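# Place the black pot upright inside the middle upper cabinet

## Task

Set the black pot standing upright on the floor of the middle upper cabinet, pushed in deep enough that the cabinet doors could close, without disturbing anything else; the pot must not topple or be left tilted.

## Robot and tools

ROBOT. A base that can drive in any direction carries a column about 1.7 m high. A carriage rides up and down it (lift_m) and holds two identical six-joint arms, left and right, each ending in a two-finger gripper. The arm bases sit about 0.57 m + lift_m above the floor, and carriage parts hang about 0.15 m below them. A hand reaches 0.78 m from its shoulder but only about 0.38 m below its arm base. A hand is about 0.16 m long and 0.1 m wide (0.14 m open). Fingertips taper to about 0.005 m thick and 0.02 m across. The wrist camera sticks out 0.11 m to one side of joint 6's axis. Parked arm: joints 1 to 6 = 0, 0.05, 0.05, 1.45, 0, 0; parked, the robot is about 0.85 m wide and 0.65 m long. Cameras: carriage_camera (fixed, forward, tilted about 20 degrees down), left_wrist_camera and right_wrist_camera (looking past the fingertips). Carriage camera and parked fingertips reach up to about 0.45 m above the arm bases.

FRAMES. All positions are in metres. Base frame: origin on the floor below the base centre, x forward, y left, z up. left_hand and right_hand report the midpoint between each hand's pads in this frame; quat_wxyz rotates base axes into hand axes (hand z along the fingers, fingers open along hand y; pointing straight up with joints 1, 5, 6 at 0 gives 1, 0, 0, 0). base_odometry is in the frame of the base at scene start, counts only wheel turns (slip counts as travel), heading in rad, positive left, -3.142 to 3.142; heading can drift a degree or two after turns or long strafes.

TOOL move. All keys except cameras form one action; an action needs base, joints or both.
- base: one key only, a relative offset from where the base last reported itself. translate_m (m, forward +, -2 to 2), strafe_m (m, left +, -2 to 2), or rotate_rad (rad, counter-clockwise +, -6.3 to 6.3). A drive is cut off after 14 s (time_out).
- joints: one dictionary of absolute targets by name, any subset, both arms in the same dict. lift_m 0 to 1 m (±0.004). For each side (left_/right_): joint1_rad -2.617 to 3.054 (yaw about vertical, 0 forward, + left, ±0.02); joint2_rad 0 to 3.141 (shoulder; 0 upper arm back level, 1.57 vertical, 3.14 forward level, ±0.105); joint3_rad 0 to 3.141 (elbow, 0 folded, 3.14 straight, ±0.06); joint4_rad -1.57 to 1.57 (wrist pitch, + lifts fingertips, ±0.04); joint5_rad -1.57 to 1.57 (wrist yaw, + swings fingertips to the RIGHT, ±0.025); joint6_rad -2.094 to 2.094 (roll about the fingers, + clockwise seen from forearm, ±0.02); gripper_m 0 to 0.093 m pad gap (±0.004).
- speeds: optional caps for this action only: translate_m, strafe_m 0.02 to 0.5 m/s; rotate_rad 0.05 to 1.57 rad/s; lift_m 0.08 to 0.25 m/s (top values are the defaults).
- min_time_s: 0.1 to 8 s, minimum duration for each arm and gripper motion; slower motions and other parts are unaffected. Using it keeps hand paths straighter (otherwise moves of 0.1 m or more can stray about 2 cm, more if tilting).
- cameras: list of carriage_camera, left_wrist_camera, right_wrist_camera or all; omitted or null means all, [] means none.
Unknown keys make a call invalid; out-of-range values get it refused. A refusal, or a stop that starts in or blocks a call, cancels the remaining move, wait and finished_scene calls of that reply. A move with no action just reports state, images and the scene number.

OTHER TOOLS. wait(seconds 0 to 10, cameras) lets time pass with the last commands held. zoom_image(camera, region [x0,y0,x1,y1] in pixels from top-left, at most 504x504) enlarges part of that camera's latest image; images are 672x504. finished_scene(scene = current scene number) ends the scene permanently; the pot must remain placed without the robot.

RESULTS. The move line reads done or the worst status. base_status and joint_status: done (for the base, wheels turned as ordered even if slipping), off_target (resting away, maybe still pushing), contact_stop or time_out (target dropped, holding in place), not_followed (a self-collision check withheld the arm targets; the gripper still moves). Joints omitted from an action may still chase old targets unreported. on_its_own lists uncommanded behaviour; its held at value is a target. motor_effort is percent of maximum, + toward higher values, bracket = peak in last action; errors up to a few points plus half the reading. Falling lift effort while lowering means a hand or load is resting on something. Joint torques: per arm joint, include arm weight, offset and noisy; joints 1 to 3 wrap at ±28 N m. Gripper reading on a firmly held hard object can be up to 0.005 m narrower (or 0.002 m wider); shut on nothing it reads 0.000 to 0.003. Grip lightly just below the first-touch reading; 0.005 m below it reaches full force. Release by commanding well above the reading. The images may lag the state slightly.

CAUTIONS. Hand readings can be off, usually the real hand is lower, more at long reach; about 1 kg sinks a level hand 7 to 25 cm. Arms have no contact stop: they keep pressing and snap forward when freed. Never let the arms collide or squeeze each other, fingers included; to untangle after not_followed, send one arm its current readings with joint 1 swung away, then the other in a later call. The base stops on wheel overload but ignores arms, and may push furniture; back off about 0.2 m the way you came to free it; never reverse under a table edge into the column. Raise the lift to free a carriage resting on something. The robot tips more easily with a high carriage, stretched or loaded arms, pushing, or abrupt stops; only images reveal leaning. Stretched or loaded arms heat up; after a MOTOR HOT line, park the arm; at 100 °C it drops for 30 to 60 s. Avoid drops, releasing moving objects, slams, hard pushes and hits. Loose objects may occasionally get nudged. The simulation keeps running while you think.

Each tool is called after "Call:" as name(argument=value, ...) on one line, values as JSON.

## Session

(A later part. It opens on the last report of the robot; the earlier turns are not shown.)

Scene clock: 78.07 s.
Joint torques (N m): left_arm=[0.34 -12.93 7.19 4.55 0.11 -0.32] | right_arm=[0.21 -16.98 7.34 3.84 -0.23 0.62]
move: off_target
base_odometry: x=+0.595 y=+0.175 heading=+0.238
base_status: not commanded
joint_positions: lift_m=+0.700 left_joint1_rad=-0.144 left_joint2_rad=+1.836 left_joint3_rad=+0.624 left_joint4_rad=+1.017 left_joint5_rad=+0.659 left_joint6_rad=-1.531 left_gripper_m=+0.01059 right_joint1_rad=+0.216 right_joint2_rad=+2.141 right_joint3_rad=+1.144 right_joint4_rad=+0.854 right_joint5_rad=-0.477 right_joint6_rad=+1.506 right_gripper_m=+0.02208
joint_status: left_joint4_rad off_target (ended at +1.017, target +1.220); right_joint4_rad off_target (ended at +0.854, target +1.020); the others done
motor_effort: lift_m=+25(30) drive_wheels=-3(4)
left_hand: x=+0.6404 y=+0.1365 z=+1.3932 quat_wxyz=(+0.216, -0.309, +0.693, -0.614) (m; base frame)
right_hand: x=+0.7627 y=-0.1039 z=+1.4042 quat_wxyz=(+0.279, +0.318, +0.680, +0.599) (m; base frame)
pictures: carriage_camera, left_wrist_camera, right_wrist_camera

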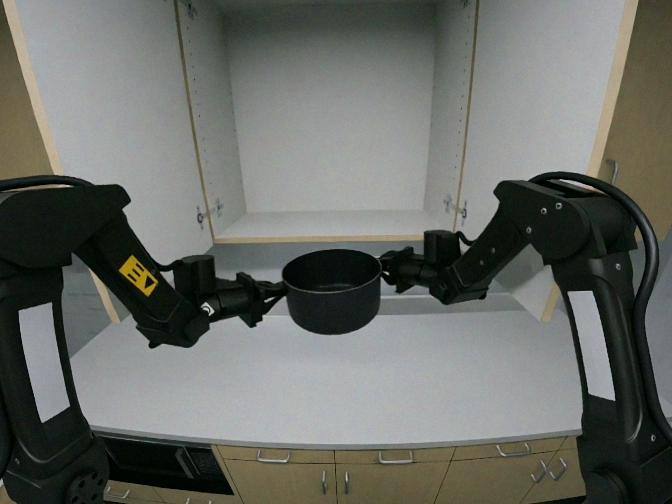

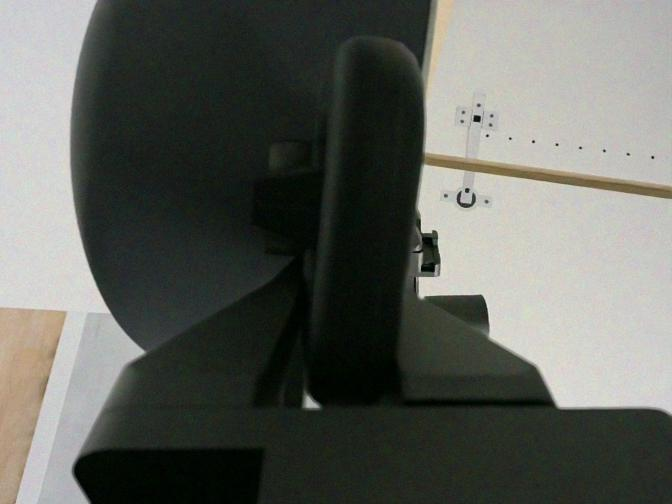

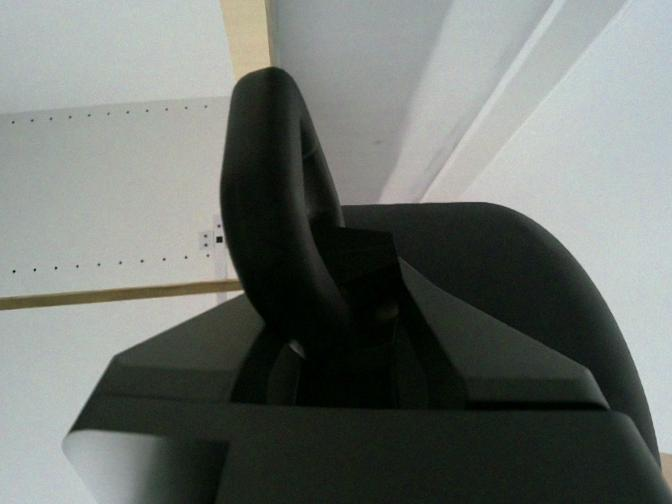

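Call:
move(joints={"lift_m":1.0}, speeds={"lift_m":0.12})

Scene clock: 83.77 s.
Joint torques (N m): left_arm=[0.34 -13.41 7.42 4.48 0.13 -0.32] | right_arm=[0.18 -17.18 7.43 3.85 -0.22 0.64]
move: done
base_odometry: x=+0.595 y=+0.175 heading=+0.238
base_status: not commanded
joint_positions: lift_m=+1.000 left_joint1_rad=-0.144 left_joint2_rad=+1.840 left_joint3_rad=+0.621 left_joint4_rad=+1.024 left_joint5_rad=+0.658 left_joint6_rad=-1.530 left_gripper_m=+0.01059 right_joint1_rad=+0.216 right_joint2_rad=+2.143 right_joint3_rad=+1.144 right_joint4_rad=+0.855 right_joint5_rad=-0.477 right_joint6_rad=+1.505 right_gripper_m=+0.02208
joint_status: all done
motor_effort: lift_m=+25(30) drive_wheels=-3(4)
left_hand: x=+0.6401 y=+0.1366 z=+1.6919 quat_wxyz=(+0.217, -0.309, +0.693, -0.614) (m; base frame)
right_hand: x=+0.7627 y=-0.1039 z=+1.7033 quat_wxyz=(+0.279, +0.318, +0.680, +0.599) (m; base frame)
pictures: carriage_camera, left_wrist_camera, right_wrist_camera

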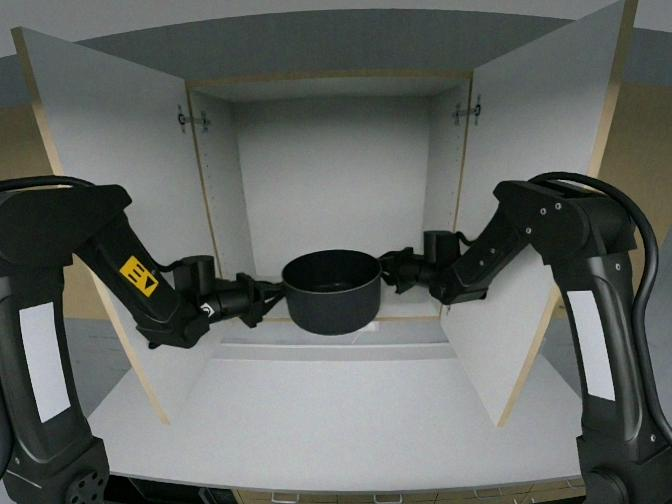

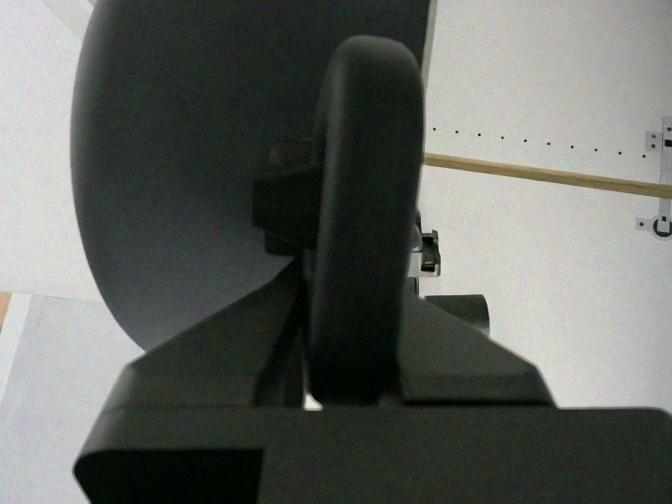

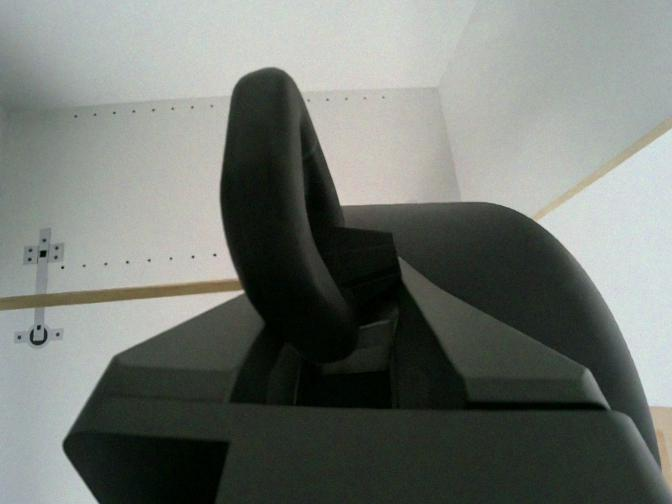

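Call:
move(base={"translate_m":0.14}, speeds={"translate_m":0.08})

Scene clock: 93.23 s.
Joint torques (N m): left_arm=[0.32 -13.44 7.38 4.49 0.11 -0.33] | right_arm=[0.25 -17.26 7.36 3.83 -0.22 0.64]
move: done
base_odometry: x=+0.731 y=+0.209 heading=+0.239
base_status: done
joint_positions: lift_m=+1.000 left_joint1_rad=-0.144 left_joint2_rad=+1.840 left_joint3_rad=+0.621 left_joint4_rad=+1.024 left_joint5_rad=+0.658 left_joint6_rad=-1.530 left_gripper_m=+0.01059 right_joint1_rad=+0.216 right_joint2_rad=+2.143 right_joint3_rad=+1.144 right_joint4_rad=+0.854 right_joint5_rad=-0.477 right_joint6_rad=+1.505 right_gripper_m=+0.02208
joint_status: not commanded
motor_effort: lift_m=+24(25) drive_wheels=-6(10)
left_hand: x=+0.6401 y=+0.1366 z=+1.6919 quat_wxyz=(+0.217, -0.309, +0.693, -0.614) (m; base frame)
right_hand: x=+0.7627 y=-0.1039 z=+1.7032 quat_wxyz=(+0.279, +0.318, +0.680, +0.599) (m; base frame)
pictures: carriage_camera, left_wrist_camera, right_wrist_camera

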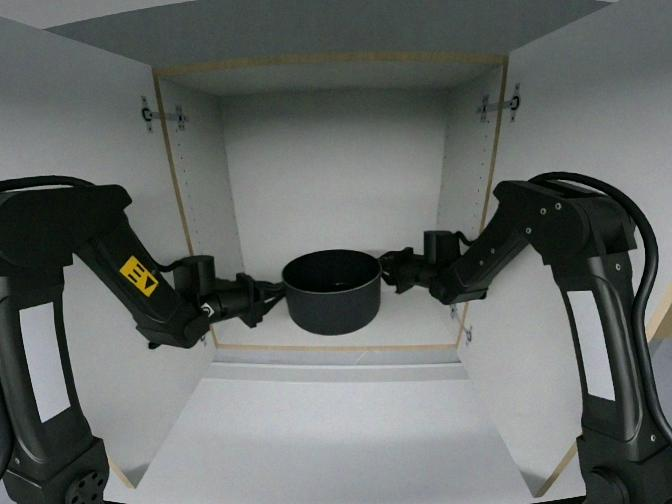

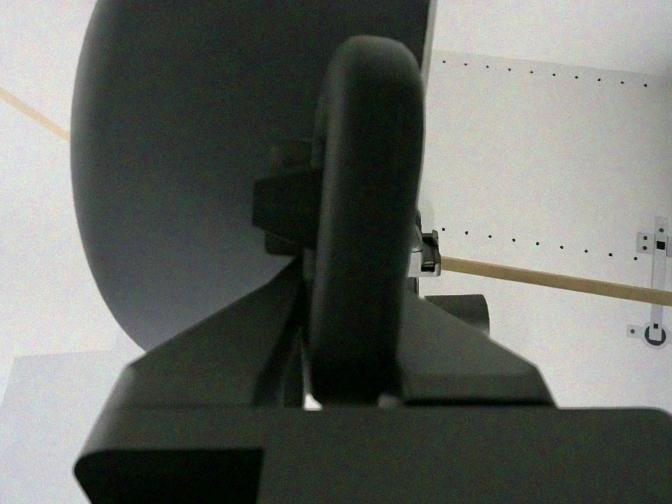

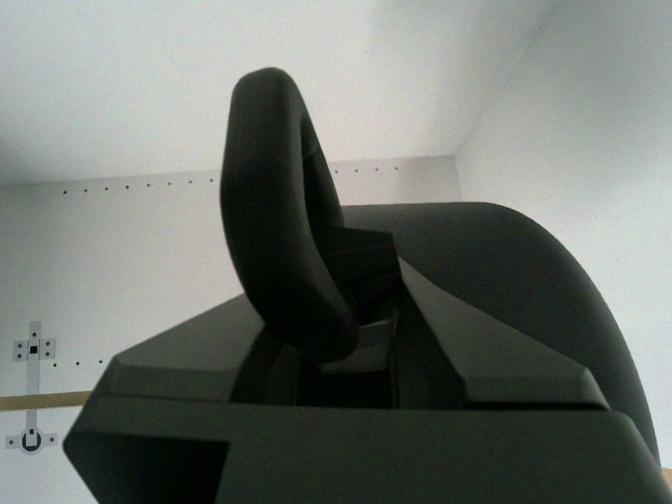

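Call:
move(base={"translate_m":0.09}, speeds={"translate_m":0.06})

Scene clock: 96.23 s.
Joint torques (N m): left_arm=[0.53 -13.68 7.53 4.49 0.1 -0.31] | right_arm=[-0.09 -17.17 7.46 3.9 -0.19 0.64]
move: contact_stop
base_odometry: x=+0.805 y=+0.227 heading=+0.234
base_status: translate_m contact_stop (by the wheels' count: +0.077 of +0.090)
joint_positions: lift_m=+1.000 left_joint1_rad=-0.147 left_joint2_rad=+1.843 left_joint3_rad=+0.620 left_joint4_rad=+1.024 left_joint5_rad=+0.659 left_joint6_rad=-1.530 left_gripper_m=+0.01051 right_joint1_rad=+0.219 right_joint2_rad=+2.143 right_joint3_rad=+1.144 right_joint4_rad=+0.849 right_joint5_rad=-0.477 right_joint6_rad=+1.505 right_gripper_m=+0.02208
joint_status: not commanded
motor_effort: lift_m=+25(25) drive_wheels=+16(67)
left_hand: x=+0.6393 y=+0.1355 z=+1.6903 quat_wxyz=(+0.214, -0.309, +0.695, -0.613) (m; base frame)
right_hand: x=+0.7619 y=-0.1023 z=+1.7019 quat_wxyz=(+0.276, +0.318, +0.682, +0.598) (m; base frame)
pictures: carriage_camera, left_wrist_camera, right_wrist_camera

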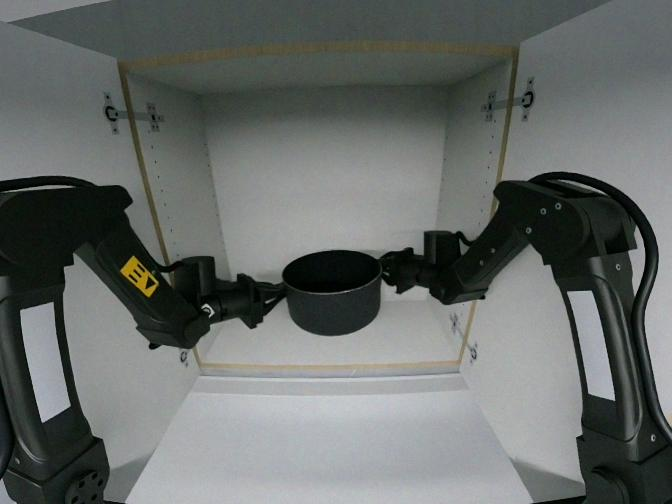

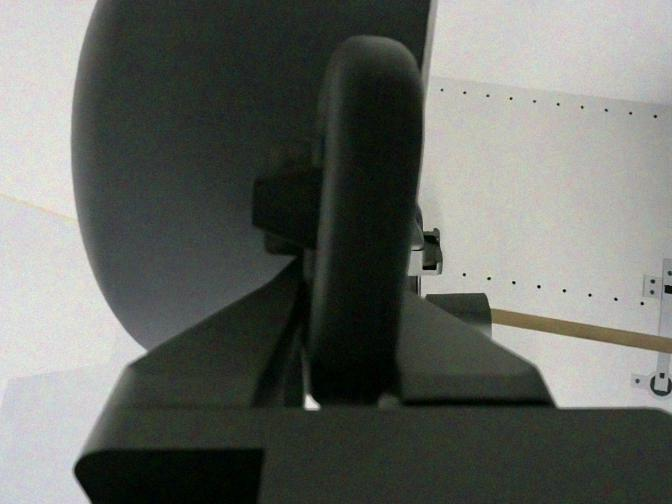

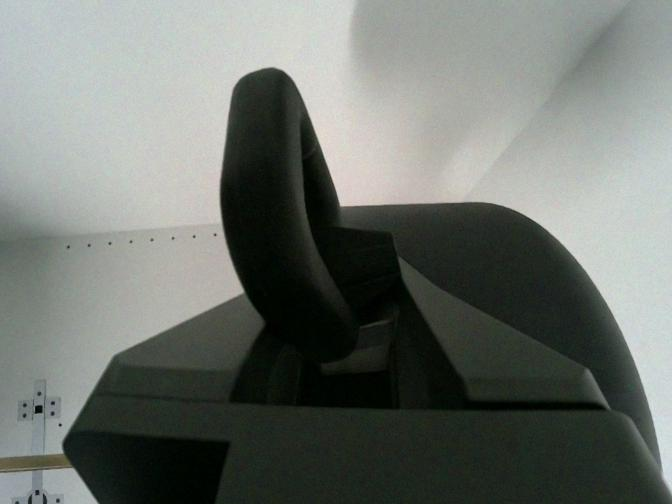

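Call:
move(base={"translate_m":-0.02}, speeds={"translate_m":0.05}, cameras=[])

Call:
move(joints={"left_joint1_rad":-0.06,"left_joint2_rad":2.546,"left_joint3_rad":1.93,"left_joint4_rad":0.66,"left_joint5_rad":1.04,"right_joint1_rad":0.256,"right_joint2_rad":2.525,"right_joint3_rad":1.89,"right_joint4_rad":0.68,"right_joint5_rad":-0.134}, min_time_s=5)

Scene clock: 98.47 s.
Joint torques (N m): left_arm=[0.57 -13.65 7.5 4.5 0.11 -0.33] | right_arm=[-0.03 -17.29 7.35 3.9 -0.22 0.66]
move: done
base_odometry: x=+0.786 y=+0.223 heading=+0.234
base_status: done
joint_positions: lift_m=+1.000 left_joint1_rad=-0.147 left_joint2_rad=+1.843 left_joint3_rad=+0.620 left_joint4_rad=+1.023 left_joint5_rad=+0.659 left_joint6_rad=-1.530 left_gripper_m=+0.01050 right_joint1_rad=+0.219 right_joint2_rad=+2.143 right_joint3_rad=+1.144 right_joint4_rad=+0.848 right_joint5_rad=-0.477 right_joint6_rad=+1.505 right_gripper_m=+0.02208
joint_status: not commanded
motor_effort: lift_m=+25(25) drive_wheels=-1(13)
left_hand: x=+0.6393 y=+0.1355 z=+1.6902 quat_wxyz=(+0.214, -0.310, +0.695, -0.613) (m; base frame)
right_hand: x=+0.7619 y=-0.1024 z=+1.7018 quat_wxyz=(+0.276, +0.318, +0.682, +0.597) (m; base frame)
pictures: none
No camera images: "cameras" was empty.

Scene clock: 103.77 s.
Joint torques (N m): left_arm=[-2.09 -23.73 14.11 3.89 0.31 -0.68] | right_arm=[3.34 -18.3 11.15 3.52 0.46 0.56]
move: off_target
base_odometry: x=+0.786 y=+0.223 heading=+0.234
base_status: not commanded
joint_positions: lift_m=+1.000 left_joint1_rad=-0.039 left_joint2_rad=+2.606 left_joint3_rad=+1.846 left_joint4_rad=+0.499 left_joint5_rad=+1.025 left_joint6_rad=-1.500 left_gripper_m=+0.01047 right_joint1_rad=+0.213 right_joint2_rad=+2.550 right_joint3_rad=+1.823 right_joint4_rad=+0.548 right_joint5_rad=-0.176 right_joint6_rad=+1.514 right_gripper_m=+0.02208
joint_status: left_joint1_rad off_target (ended at -0.039, target -0.060); left_joint3_rad off_target (ended at +1.846, target +1.930); left_joint4_rad off_target (ended at +0.499, target +0.660); right_joint1_rad off_target (ended at +0.213, target +0.256); right_joint3_rad off_target (ended at +1.823, target +1.890); right_joint4_rad off_target (ended at +0.548, target +0.680); right_joint5_rad off_target (ended at -0.176, target -0.134); the others done
motor_effort: lift_m=+25(25) drive_wheels=-1(3)
left_hand: x=+0.8401 y=+0.1324 z=+1.6547 quat_wxyz=(+0.111, -0.239, +0.714, -0.649) (m; base frame)
right_hand: x=+0.9019 y=-0.1257 z=+1.6734 quat_wxyz=(+0.364, +0.418, +0.643, +0.529) (m; base frame)
pictures: carriage_camera, left_wrist_camera, right_wrist_camera

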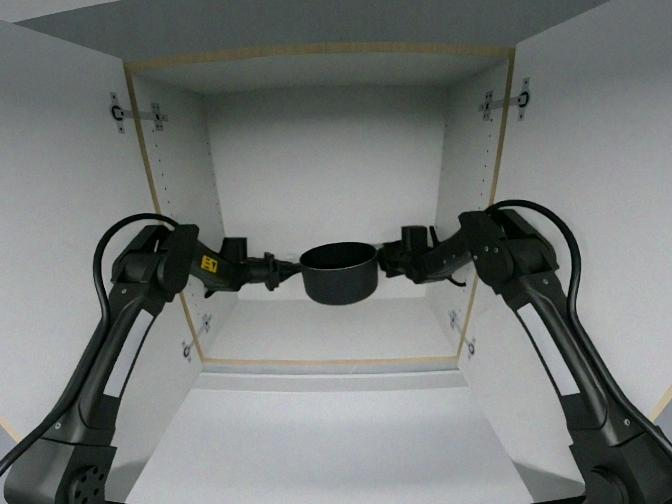

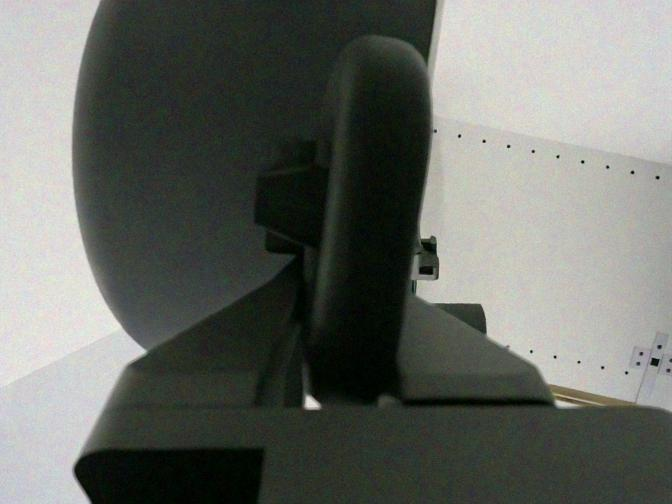

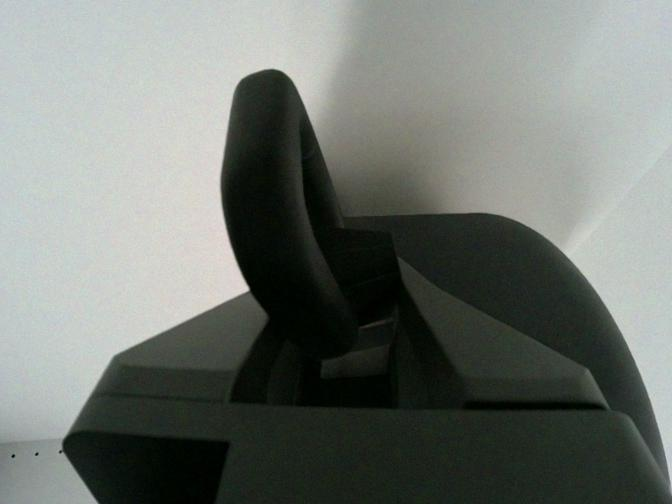

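Call:
move(joints={"lift_m":0.88}, speeds={"lift_m":0.1})

Call:
zoom_image(camera="carriage_camera", region=[200, 180, 480, 390])

Scene clock: 106.13 s.
Joint torques (N m): left_arm=[-2.55 -23.79 13.23 3.69 0.17 -0.77] | right_arm=[3 -18.3 10.86 3.27 0.36 0.53]
move: done
base_odometry: x=+0.786 y=+0.223 heading=+0.234
base_status: not commanded
joint_positions: lift_m=+0.880 left_joint1_rad=-0.033 left_joint2_rad=+2.606 left_joint3_rad=+1.856 left_joint4_rad=+0.517 left_joint5_rad=+1.036 left_joint6_rad=-1.490 left_gripper_m=+0.01047 right_joint1_rad=+0.218 right_joint2_rad=+2.550 right_joint3_rad=+1.828 right_joint4_rad=+0.569 right_joint5_rad=-0.168 right_joint6_rad=+1.514 right_gripper_m=+0.02208
joint_status: all done
motor_effort: lift_m=+22(22) drive_wheels=+0(3)
left_hand: x=+0.8419 y=+0.1348 z=+1.5422 quat_wxyz=(+0.122, -0.225, +0.713, -0.653) (m; base frame)
right_hand: x=+0.9032 y=-0.1233 z=+1.5612 quat_wxyz=(+0.372, +0.413, +0.636, +0.536) (m; base frame)
pictures: carriage_camera, left_wrist_camera, right_wrist_camera

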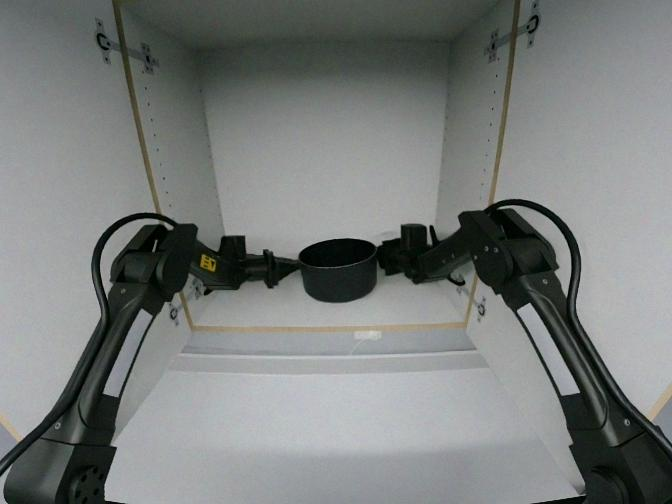

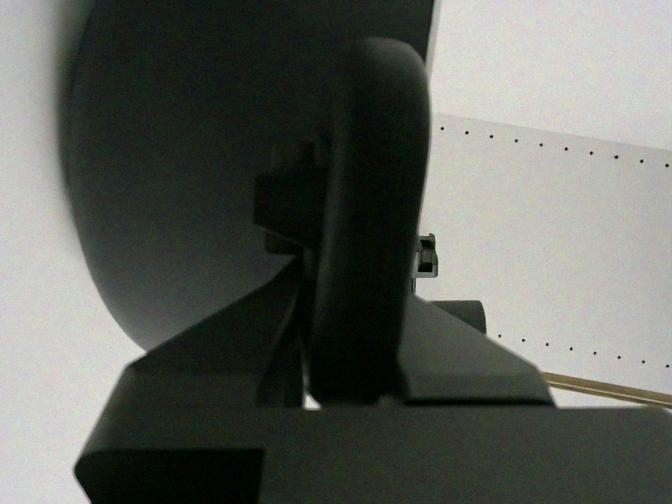

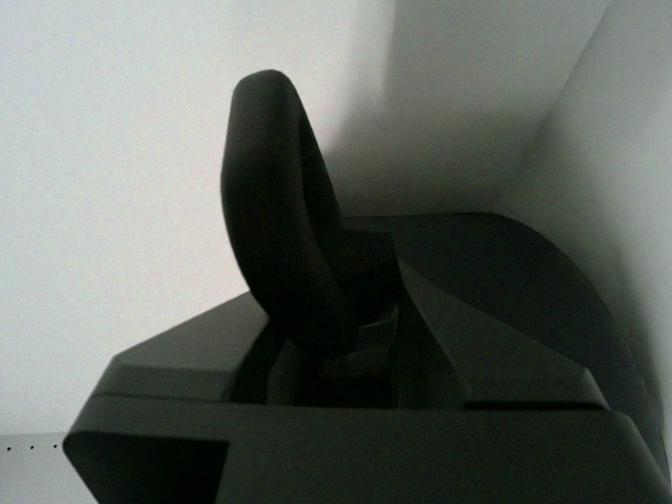

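Scaled by 1.800 from the camera's 672x504 image, which has a finer 960x720 frame.

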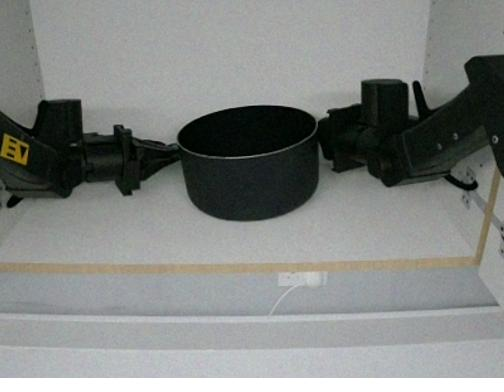

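Call:
move(joints={"lift_m":0.855}, speeds={"lift_m":0.08})

Call:
zoom_image(camera="carriage_camera", region=[200, 180, 480, 390])

Scene clock: 107.33 s.
Joint torques (N m): left_arm=[-3.11 -23.34 11.79 2.83 -0.15 -0.9] | right_arm=[3.06 -17.58 10.8 2.79 0.36 0.38]
move: done
base_odometry: x=+0.785 y=+0.223 heading=+0.234
base_status: not commanded
joint_positions: lift_m=+0.855 left_joint1_rad=-0.028 left_joint2_rad=+2.601 left_joint3_rad=+1.872 left_joint4_rad=+0.592 left_joint5_rad=+1.067 left_joint6_rad=-1.479 left_gripper_m=+0.01181 right_joint1_rad=+0.218 right_joint2_rad=+2.543 right_joint3_rad=+1.829 right_joint4_rad=+0.614 right_joint5_rad=-0.168 right_joint6_rad=+1.528 right_gripper_m=+0.02208
joint_status: all done
on_its_own: left_joint4_rad moved +0.075 toward your old target +0.660; right_joint4_rad moved +0.044 toward your old target +0.680
motor_effort: lift_m=+20(20) drive_wheels=+4(4)
left_hand: x=+0.8427 y=+0.1354 z=+1.5386 quat_wxyz=(+0.150, -0.181, +0.707, -0.667) (m; base frame)
right_hand: x=+0.9046 y=-0.1230 z=+1.5523 quat_wxyz=(+0.382, +0.405, +0.620, +0.552) (m; base frame)
pictures: carriage_camera, left_wrist_camera, right_wrist_camera

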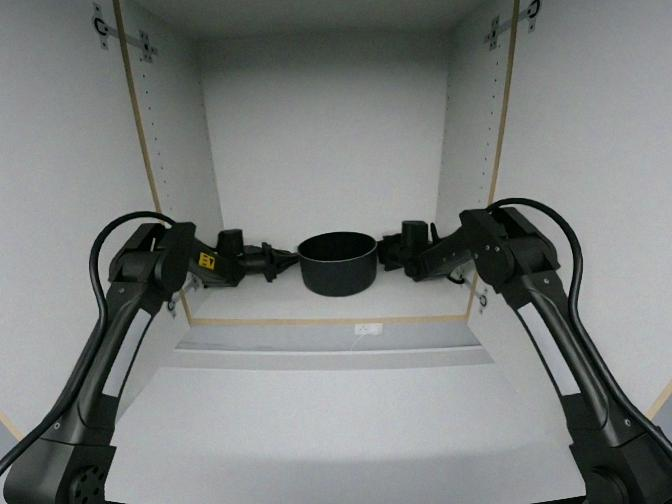

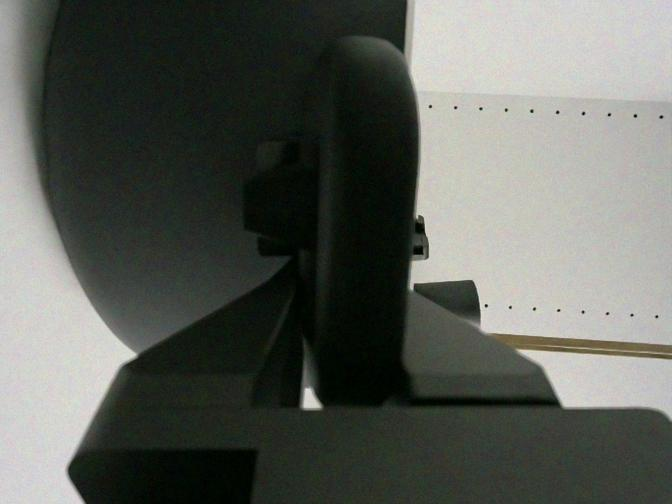

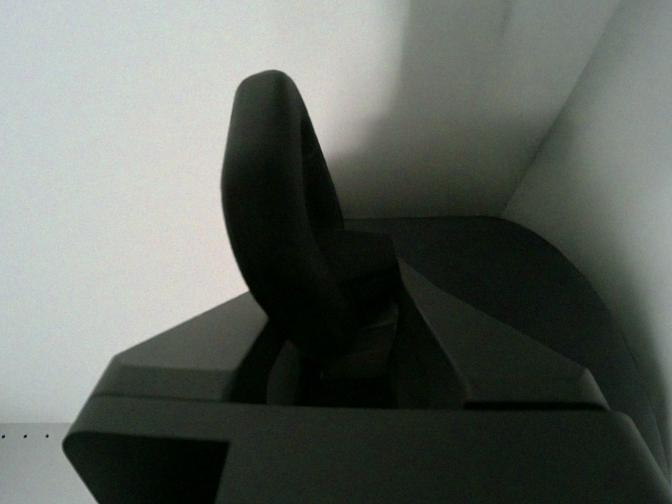

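Scaled by 1.800 from the camera's 672x504 image, which has a finer 960x720 frame.

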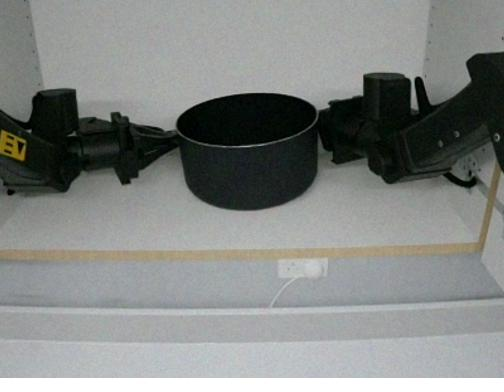

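Call:
move(joints={"lift_m":0.835}, speeds={"lift_m":0.08})

Call:
zoom_image(camera="carriage_camera", region=[200, 180, 480, 390])

Scene clock: 108.80 s.
Joint torques (N m): left_arm=[-3.29 -21.57 11.03 2.37 -0.4 -0.93] | right_arm=[3.06 -16.29 10.35 2.59 0.33 0.31]
move: done
base_odometry: x=+0.785 y=+0.223 heading=+0.234
base_status: not commanded
joint_positions: lift_m=+0.835 left_joint1_rad=-0.026 left_joint2_rad=+2.584 left_joint3_rad=+1.880 left_joint4_rad=+0.631 left_joint5_rad=+1.089 left_joint6_rad=-1.478 left_gripper_m=+0.01287 right_joint1_rad=+0.218 right_joint2_rad=+2.531 right_joint3_rad=+1.834 right_joint4_rad=+0.633 right_joint5_rad=-0.165 right_joint6_rad=+1.536 right_gripper_m=+0.02212
joint_status: all done
motor_effort: lift_m=+20(20) drive_wheels=+4(4)
left_hand: x=+0.8414 y=+0.1349 z=+1.5385 quat_wxyz=(+0.166, -0.152, +0.703, -0.675) (m; base frame)
right_hand: x=+0.9057 y=-0.1234 z=+1.5474 quat_wxyz=(+0.390, +0.401, +0.609, +0.562) (m; base frame)
pictures: carriage_camera, left_wrist_camera, right_wrist_camera

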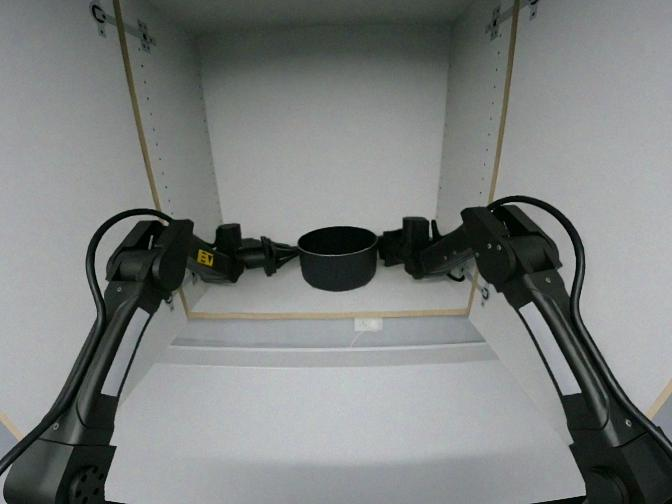

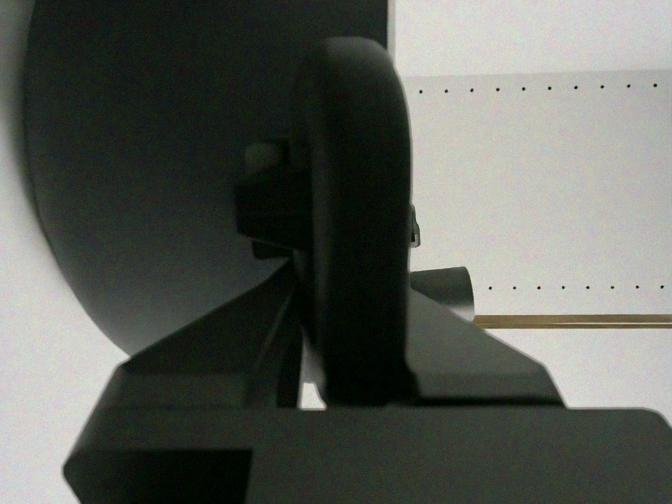

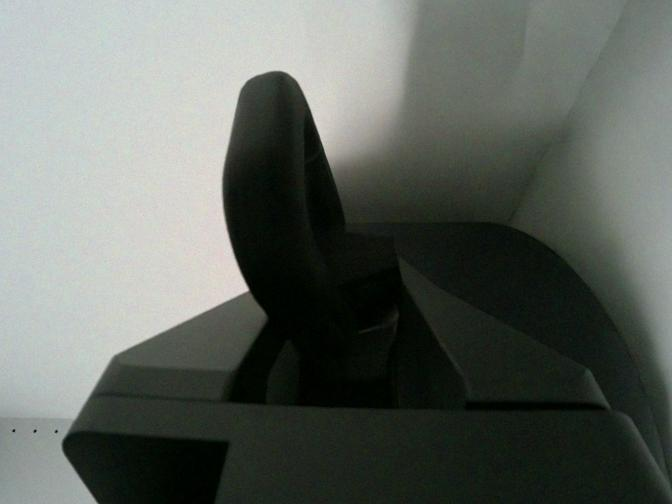

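Scaled by 1.800 from the camera's 672x504 image, which has a finer 960x720 frame.

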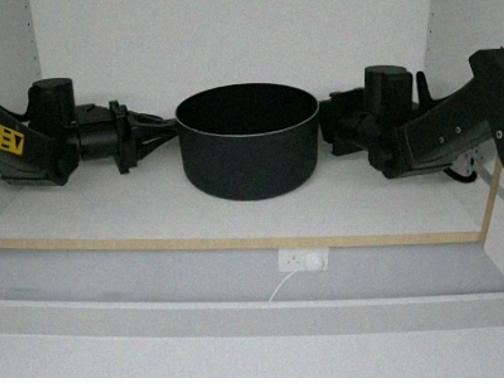

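Call:
move(joints={"lift_m":0.815}, speeds={"lift_m":0.08}, cameras=[])

Call:
move(joints={"left_gripper_m":0.035,"right_gripper_m":0.035}, min_time_s=4)

Call:
zoom_image(camera="carriage_camera", region=[200, 180, 480, 390])

Scene clock: 110.53 s.
Joint torques (N m): left_arm=[-3.36 -19.67 10.07 2.03 -0.6 -0.91] | right_arm=[2.93 -15.05 9.74 2.44 0.22 0.26]
move: done
base_odometry: x=+0.785 y=+0.223 heading=+0.234
base_status: not commanded
joint_positions: lift_m=+0.815 left_joint1_rad=-0.026 left_joint2_rad=+2.566 left_joint3_rad=+1.891 left_joint4_rad=+0.661 left_joint5_rad=+1.107 left_joint6_rad=-1.478 left_gripper_m=+0.01376 right_joint1_rad=+0.218 right_joint2_rad=+2.518 right_joint3_rad=+1.845 right_joint4_rad=+0.645 right_joint5_rad=-0.154 right_joint6_rad=+1.538 right_gripper_m=+0.02262
joint_status: all done
motor_effort: lift_m=+20(20) drive_wheels=+3(4)
left_hand: x=+0.8396 y=+0.1338 z=+1.5385 quat_wxyz=(+0.181, -0.126, +0.698, -0.681) (m; base frame)
right_hand: x=+0.9073 y=-0.1249 z=+1.5445 quat_wxyz=(+0.402, +0.396, +0.598, +0.570) (m; base frame)
pictures: none
No camera images: "cameras" was empty.

Scene clock: 114.83 s.
Joint torques (N m): left_arm=[-2.86 -19.67 9.54 2.11 -0.11 0.01] | right_arm=[2.51 -15.83 9.44 2.35 -0.35 -0.04]
move: done
base_odometry: x=+0.786 y=+0.223 heading=+0.234
base_status: not commanded
joint_positions: lift_m=+0.815 left_joint1_rad=-0.031 left_joint2_rad=+2.566 left_joint3_rad=+1.897 left_joint4_rad=+0.655 left_joint5_rad=+1.057 left_joint6_rad=-1.559 left_gripper_m=+0.03491 right_joint1_rad=+0.224 right_joint2_rad=+2.526 right_joint3_rad=+1.848 right_joint4_rad=+0.652 right_joint5_rad=-0.105 right_joint6_rad=+1.565 right_gripper_m=+0.03490
joint_status: all done
motor_effort: lift_m=+20(20) drive_wheels=+0(5)
left_hand: x=+0.8472 y=+0.1345 z=+1.5401 quat_wxyz=(+0.169, -0.170, +0.689, -0.684) (m; base frame)
right_hand: x=+0.9098 y=-0.1284 z=+1.5425 quat_wxyz=(+0.407, +0.416, +0.583, +0.567) (m; base frame)
pictures: carriage_camera, left_wrist_camera, right_wrist_camera

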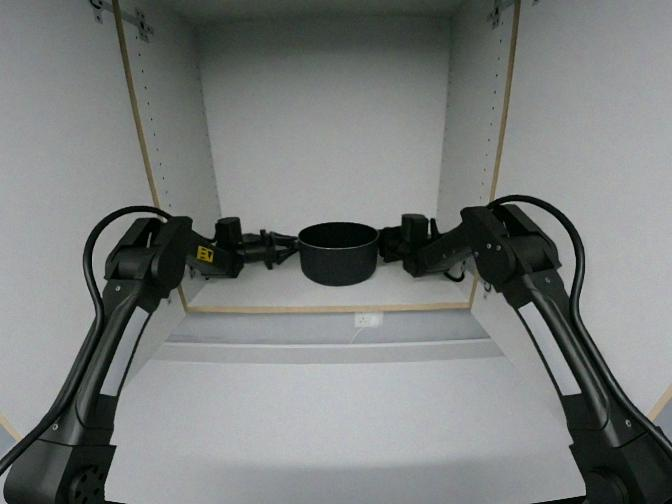

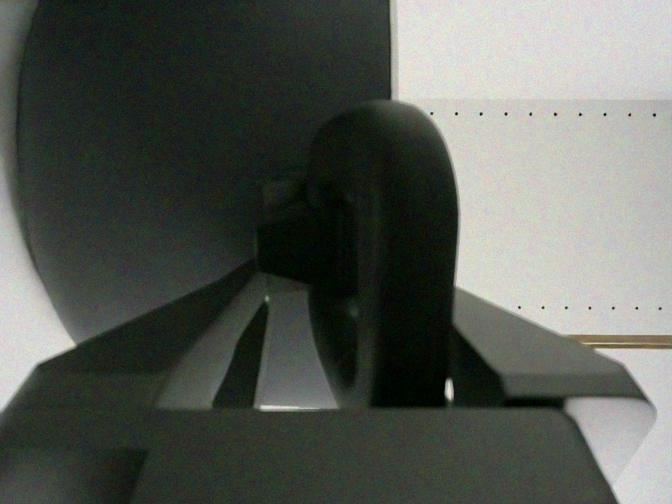

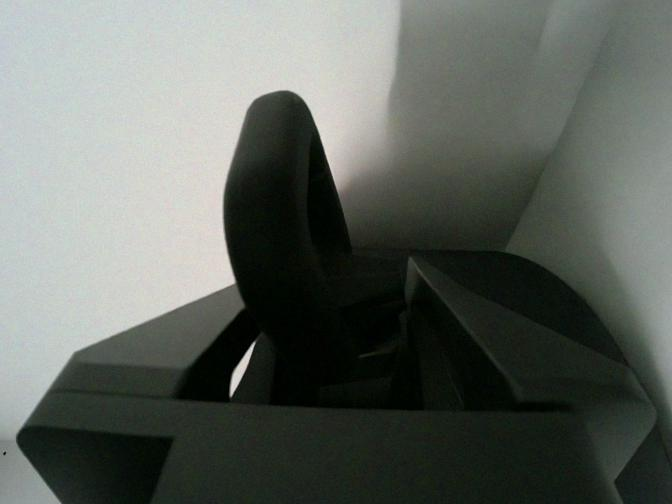

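Scaled by 1.800 from the camera's 672x504 image, which has a finer 960x720 frame.

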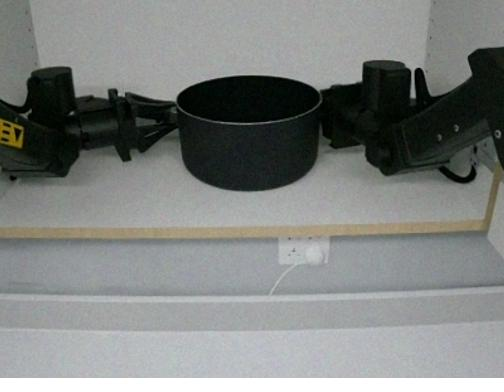

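Call:
move(joints={"left_gripper_m":0.075,"right_gripper_m":0.075}, min_time_s=2, cameras=[])

Call:
move(joints={"lift_m":0.82,"left_joint1_rad":0.06,"left_joint5_rad":1.14,"right_joint1_rad":0.12,"right_joint5_rad":-0.3}, min_time_s=2.5)

Scene clock: 117.77 s.
Joint torques (N m): left_arm=[-2.4 -19.74 9.24 2.34 -0.09 -0.01] | right_arm=[2.18 -15.88 8.8 2.19 -0.41 -0.03]
move: done
base_odometry: x=+0.786 y=+0.223 heading=+0.234
base_status: not commanded
joint_positions: lift_m=+0.815 left_joint1_rad=-0.035 left_joint2_rad=+2.566 left_joint3_rad=+1.901 left_joint4_rad=+0.636 left_joint5_rad=+1.054 left_joint6_rad=-1.560 left_gripper_m=+0.07487 right_joint1_rad=+0.229 right_joint2_rad=+2.526 right_joint3_rad=+1.857 right_joint4_rad=+0.669 right_joint5_rad=-0.099 right_joint6_rad=+1.565 right_gripper_m=+0.07487
joint_status: all done
motor_effort: lift_m=+20(20) drive_wheels=-1(2)
left_hand: x=+0.8472 y=+0.1321 z=+1.5383 quat_wxyz=(+0.163, -0.175, +0.690, -0.683) (m; base frame)
right_hand: x=+0.9103 y=-0.1260 z=+1.5507 quat_wxyz=(+0.413, +0.410, +0.576, +0.574) (m; base frame)
pictures: none
No camera images: "cameras" was empty.

Scene clock: 120.57 s.
Joint torques (N m): left_arm=[0.55 -19.73 8.99 2.3 0.18 0] | right_arm=[-0.53 -15.97 8.83 2.25 -0.19 -0.04]
move: done
base_odometry: x=+0.786 y=+0.223 heading=+0.234
base_status: not commanded
joint_positions: lift_m=+0.820 left_joint1_rad=+0.053 left_joint2_rad=+2.566 left_joint3_rad=+1.903 left_joint4_rad=+0.636 left_joint5_rad=+1.127 left_joint6_rad=-1.560 left_gripper_m=+0.07489 right_joint1_rad=+0.125 right_joint2_rad=+2.528 right_joint3_rad=+1.857 right_joint4_rad=+0.663 right_joint5_rad=-0.285 right_joint6_rad=+1.565 right_gripper_m=+0.07489
joint_status: all done
motor_effort: lift_m=+24(28) drive_wheels=-3(3)
left_hand: x=+0.8494 y=+0.1816 z=+1.5438 quat_wxyz=(+0.168, -0.180, +0.688, -0.683) (m; base frame)
right_hand: x=+0.9151 y=-0.1676 z=+1.5522 quat_wxyz=(+0.387, +0.388, +0.594, +0.588) (m; base frame)
pictures: carriage_camera, left_wrist_camera, right_wrist_camera

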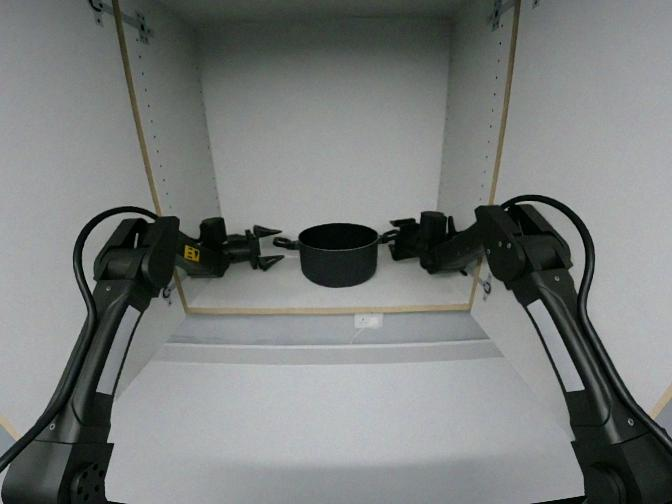

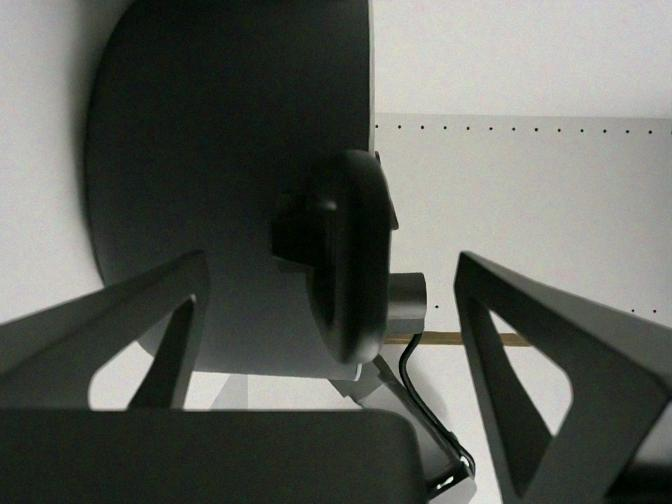

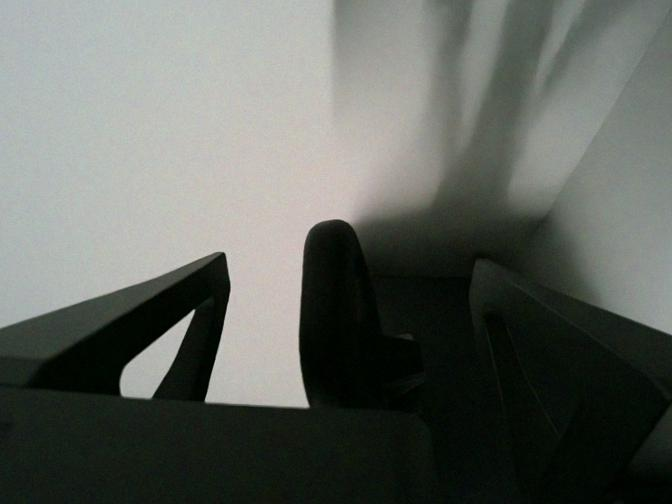

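Call:
move(joints={"right_joint1_rad":0.02,"right_joint5_rad":-0.36}, min_time_s=2, cameras=[])

Call:
move(base={"translate_m":-0.12}, speeds={"translate_m":0.08})

Scene clock: 123.40 s.
Joint torques (N m): left_arm=[0.57 -19.67 9.01 2.28 0.17 0] | right_arm=[-5 -16.03 8.76 2.21 0.28 -0.06]
move: off_target
base_odometry: x=+0.786 y=+0.223 heading=+0.234
base_status: not commanded
joint_positions: lift_m=+0.820 left_joint1_rad=+0.053 left_joint2_rad=+2.566 left_joint3_rad=+1.903 left_joint4_rad=+0.636 left_joint5_rad=+1.127 left_joint6_rad=-1.560 left_gripper_m=+0.07489 right_joint1_rad=+0.079 right_joint2_rad=+2.528 right_joint3_rad=+1.857 right_joint4_rad=+0.663 right_joint5_rad=-0.387 right_joint6_rad=+1.566 right_gripper_m=+0.07489
joint_status: right_joint1_rad off_target (ended at +0.079, target +0.020); right_joint5_rad off_target (ended at -0.387, target -0.360)
motor_effort: lift_m=+24(24) drive_wheels=-2(2)
left_hand: x=+0.8493 y=+0.1815 z=+1.5438 quat_wxyz=(+0.168, -0.179, +0.688, -0.683) (m; base frame)
right_hand: x=+0.9135 y=-0.1834 z=+1.5523 quat_wxyz=(+0.370, +0.372, +0.604, +0.600) (m; base frame)
pictures: none
No camera images: "cameras" was empty.

Scene clock: 125.53 s.
Joint torques (N m): left_arm=[0.57 -19.71 8.9 2.26 0.16 0] | right_arm=[-4.48 -16.05 8.61 2.18 0.57 -0.05]
move: done
base_odometry: x=+0.669 y=+0.195 heading=+0.234
base_status: done
joint_positions: lift_m=+0.820 left_joint1_rad=+0.053 left_joint2_rad=+2.566 left_joint3_rad=+1.903 left_joint4_rad=+0.639 left_joint5_rad=+1.129 left_joint6_rad=-1.560 left_gripper_m=+0.07489 right_joint1_rad=+0.074 right_joint2_rad=+2.528 right_joint3_rad=+1.859 right_joint4_rad=+0.665 right_joint5_rad=-0.412 right_joint6_rad=+1.566 right_gripper_m=+0.07489
joint_status: not commanded
motor_effort: lift_m=+24(24) drive_wheels=-7(12)
left_hand: x=+0.8491 y=+0.1814 z=+1.5443 quat_wxyz=(+0.169, -0.178, +0.688, -0.683) (m; base frame)
right_hand: x=+0.9124 y=-0.1835 z=+1.5535 quat_wxyz=(+0.365, +0.365, +0.607, +0.604) (m; base frame)
pictures: carriage_camera, left_wrist_camera, right_wrist_camera

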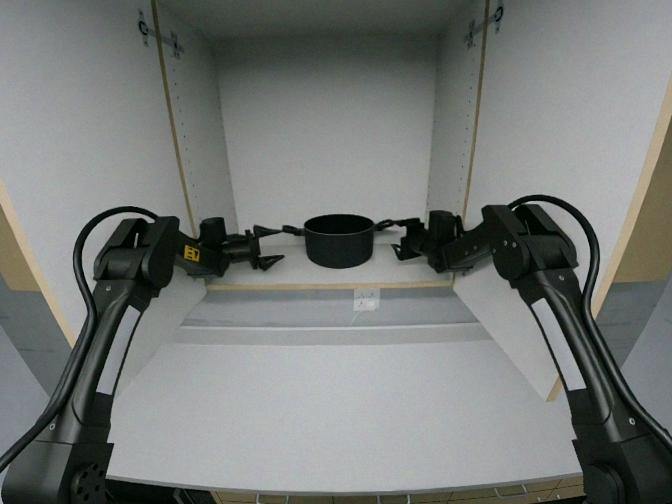

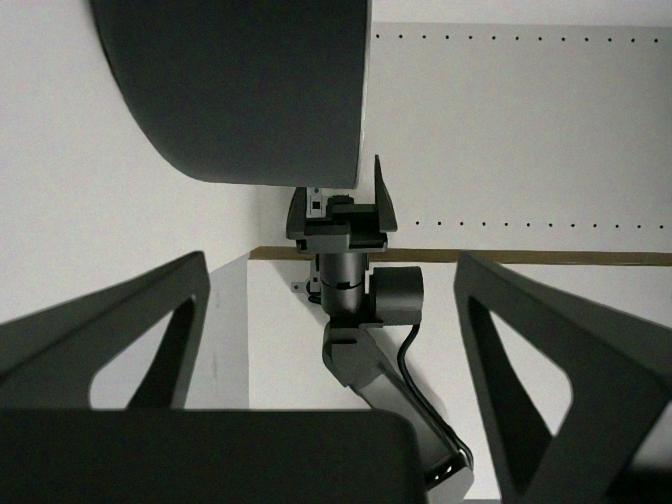

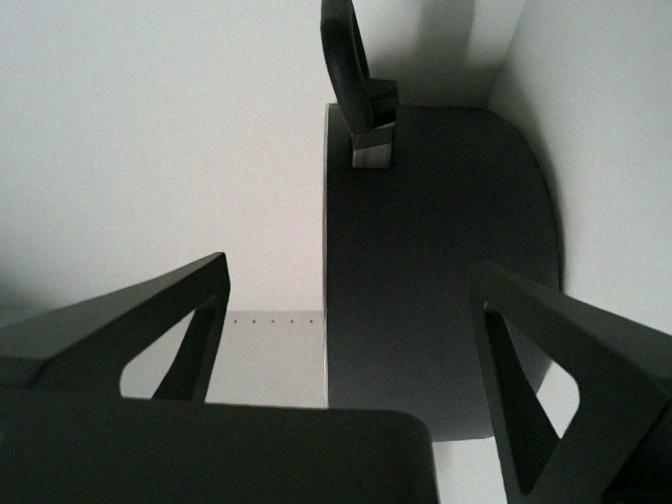

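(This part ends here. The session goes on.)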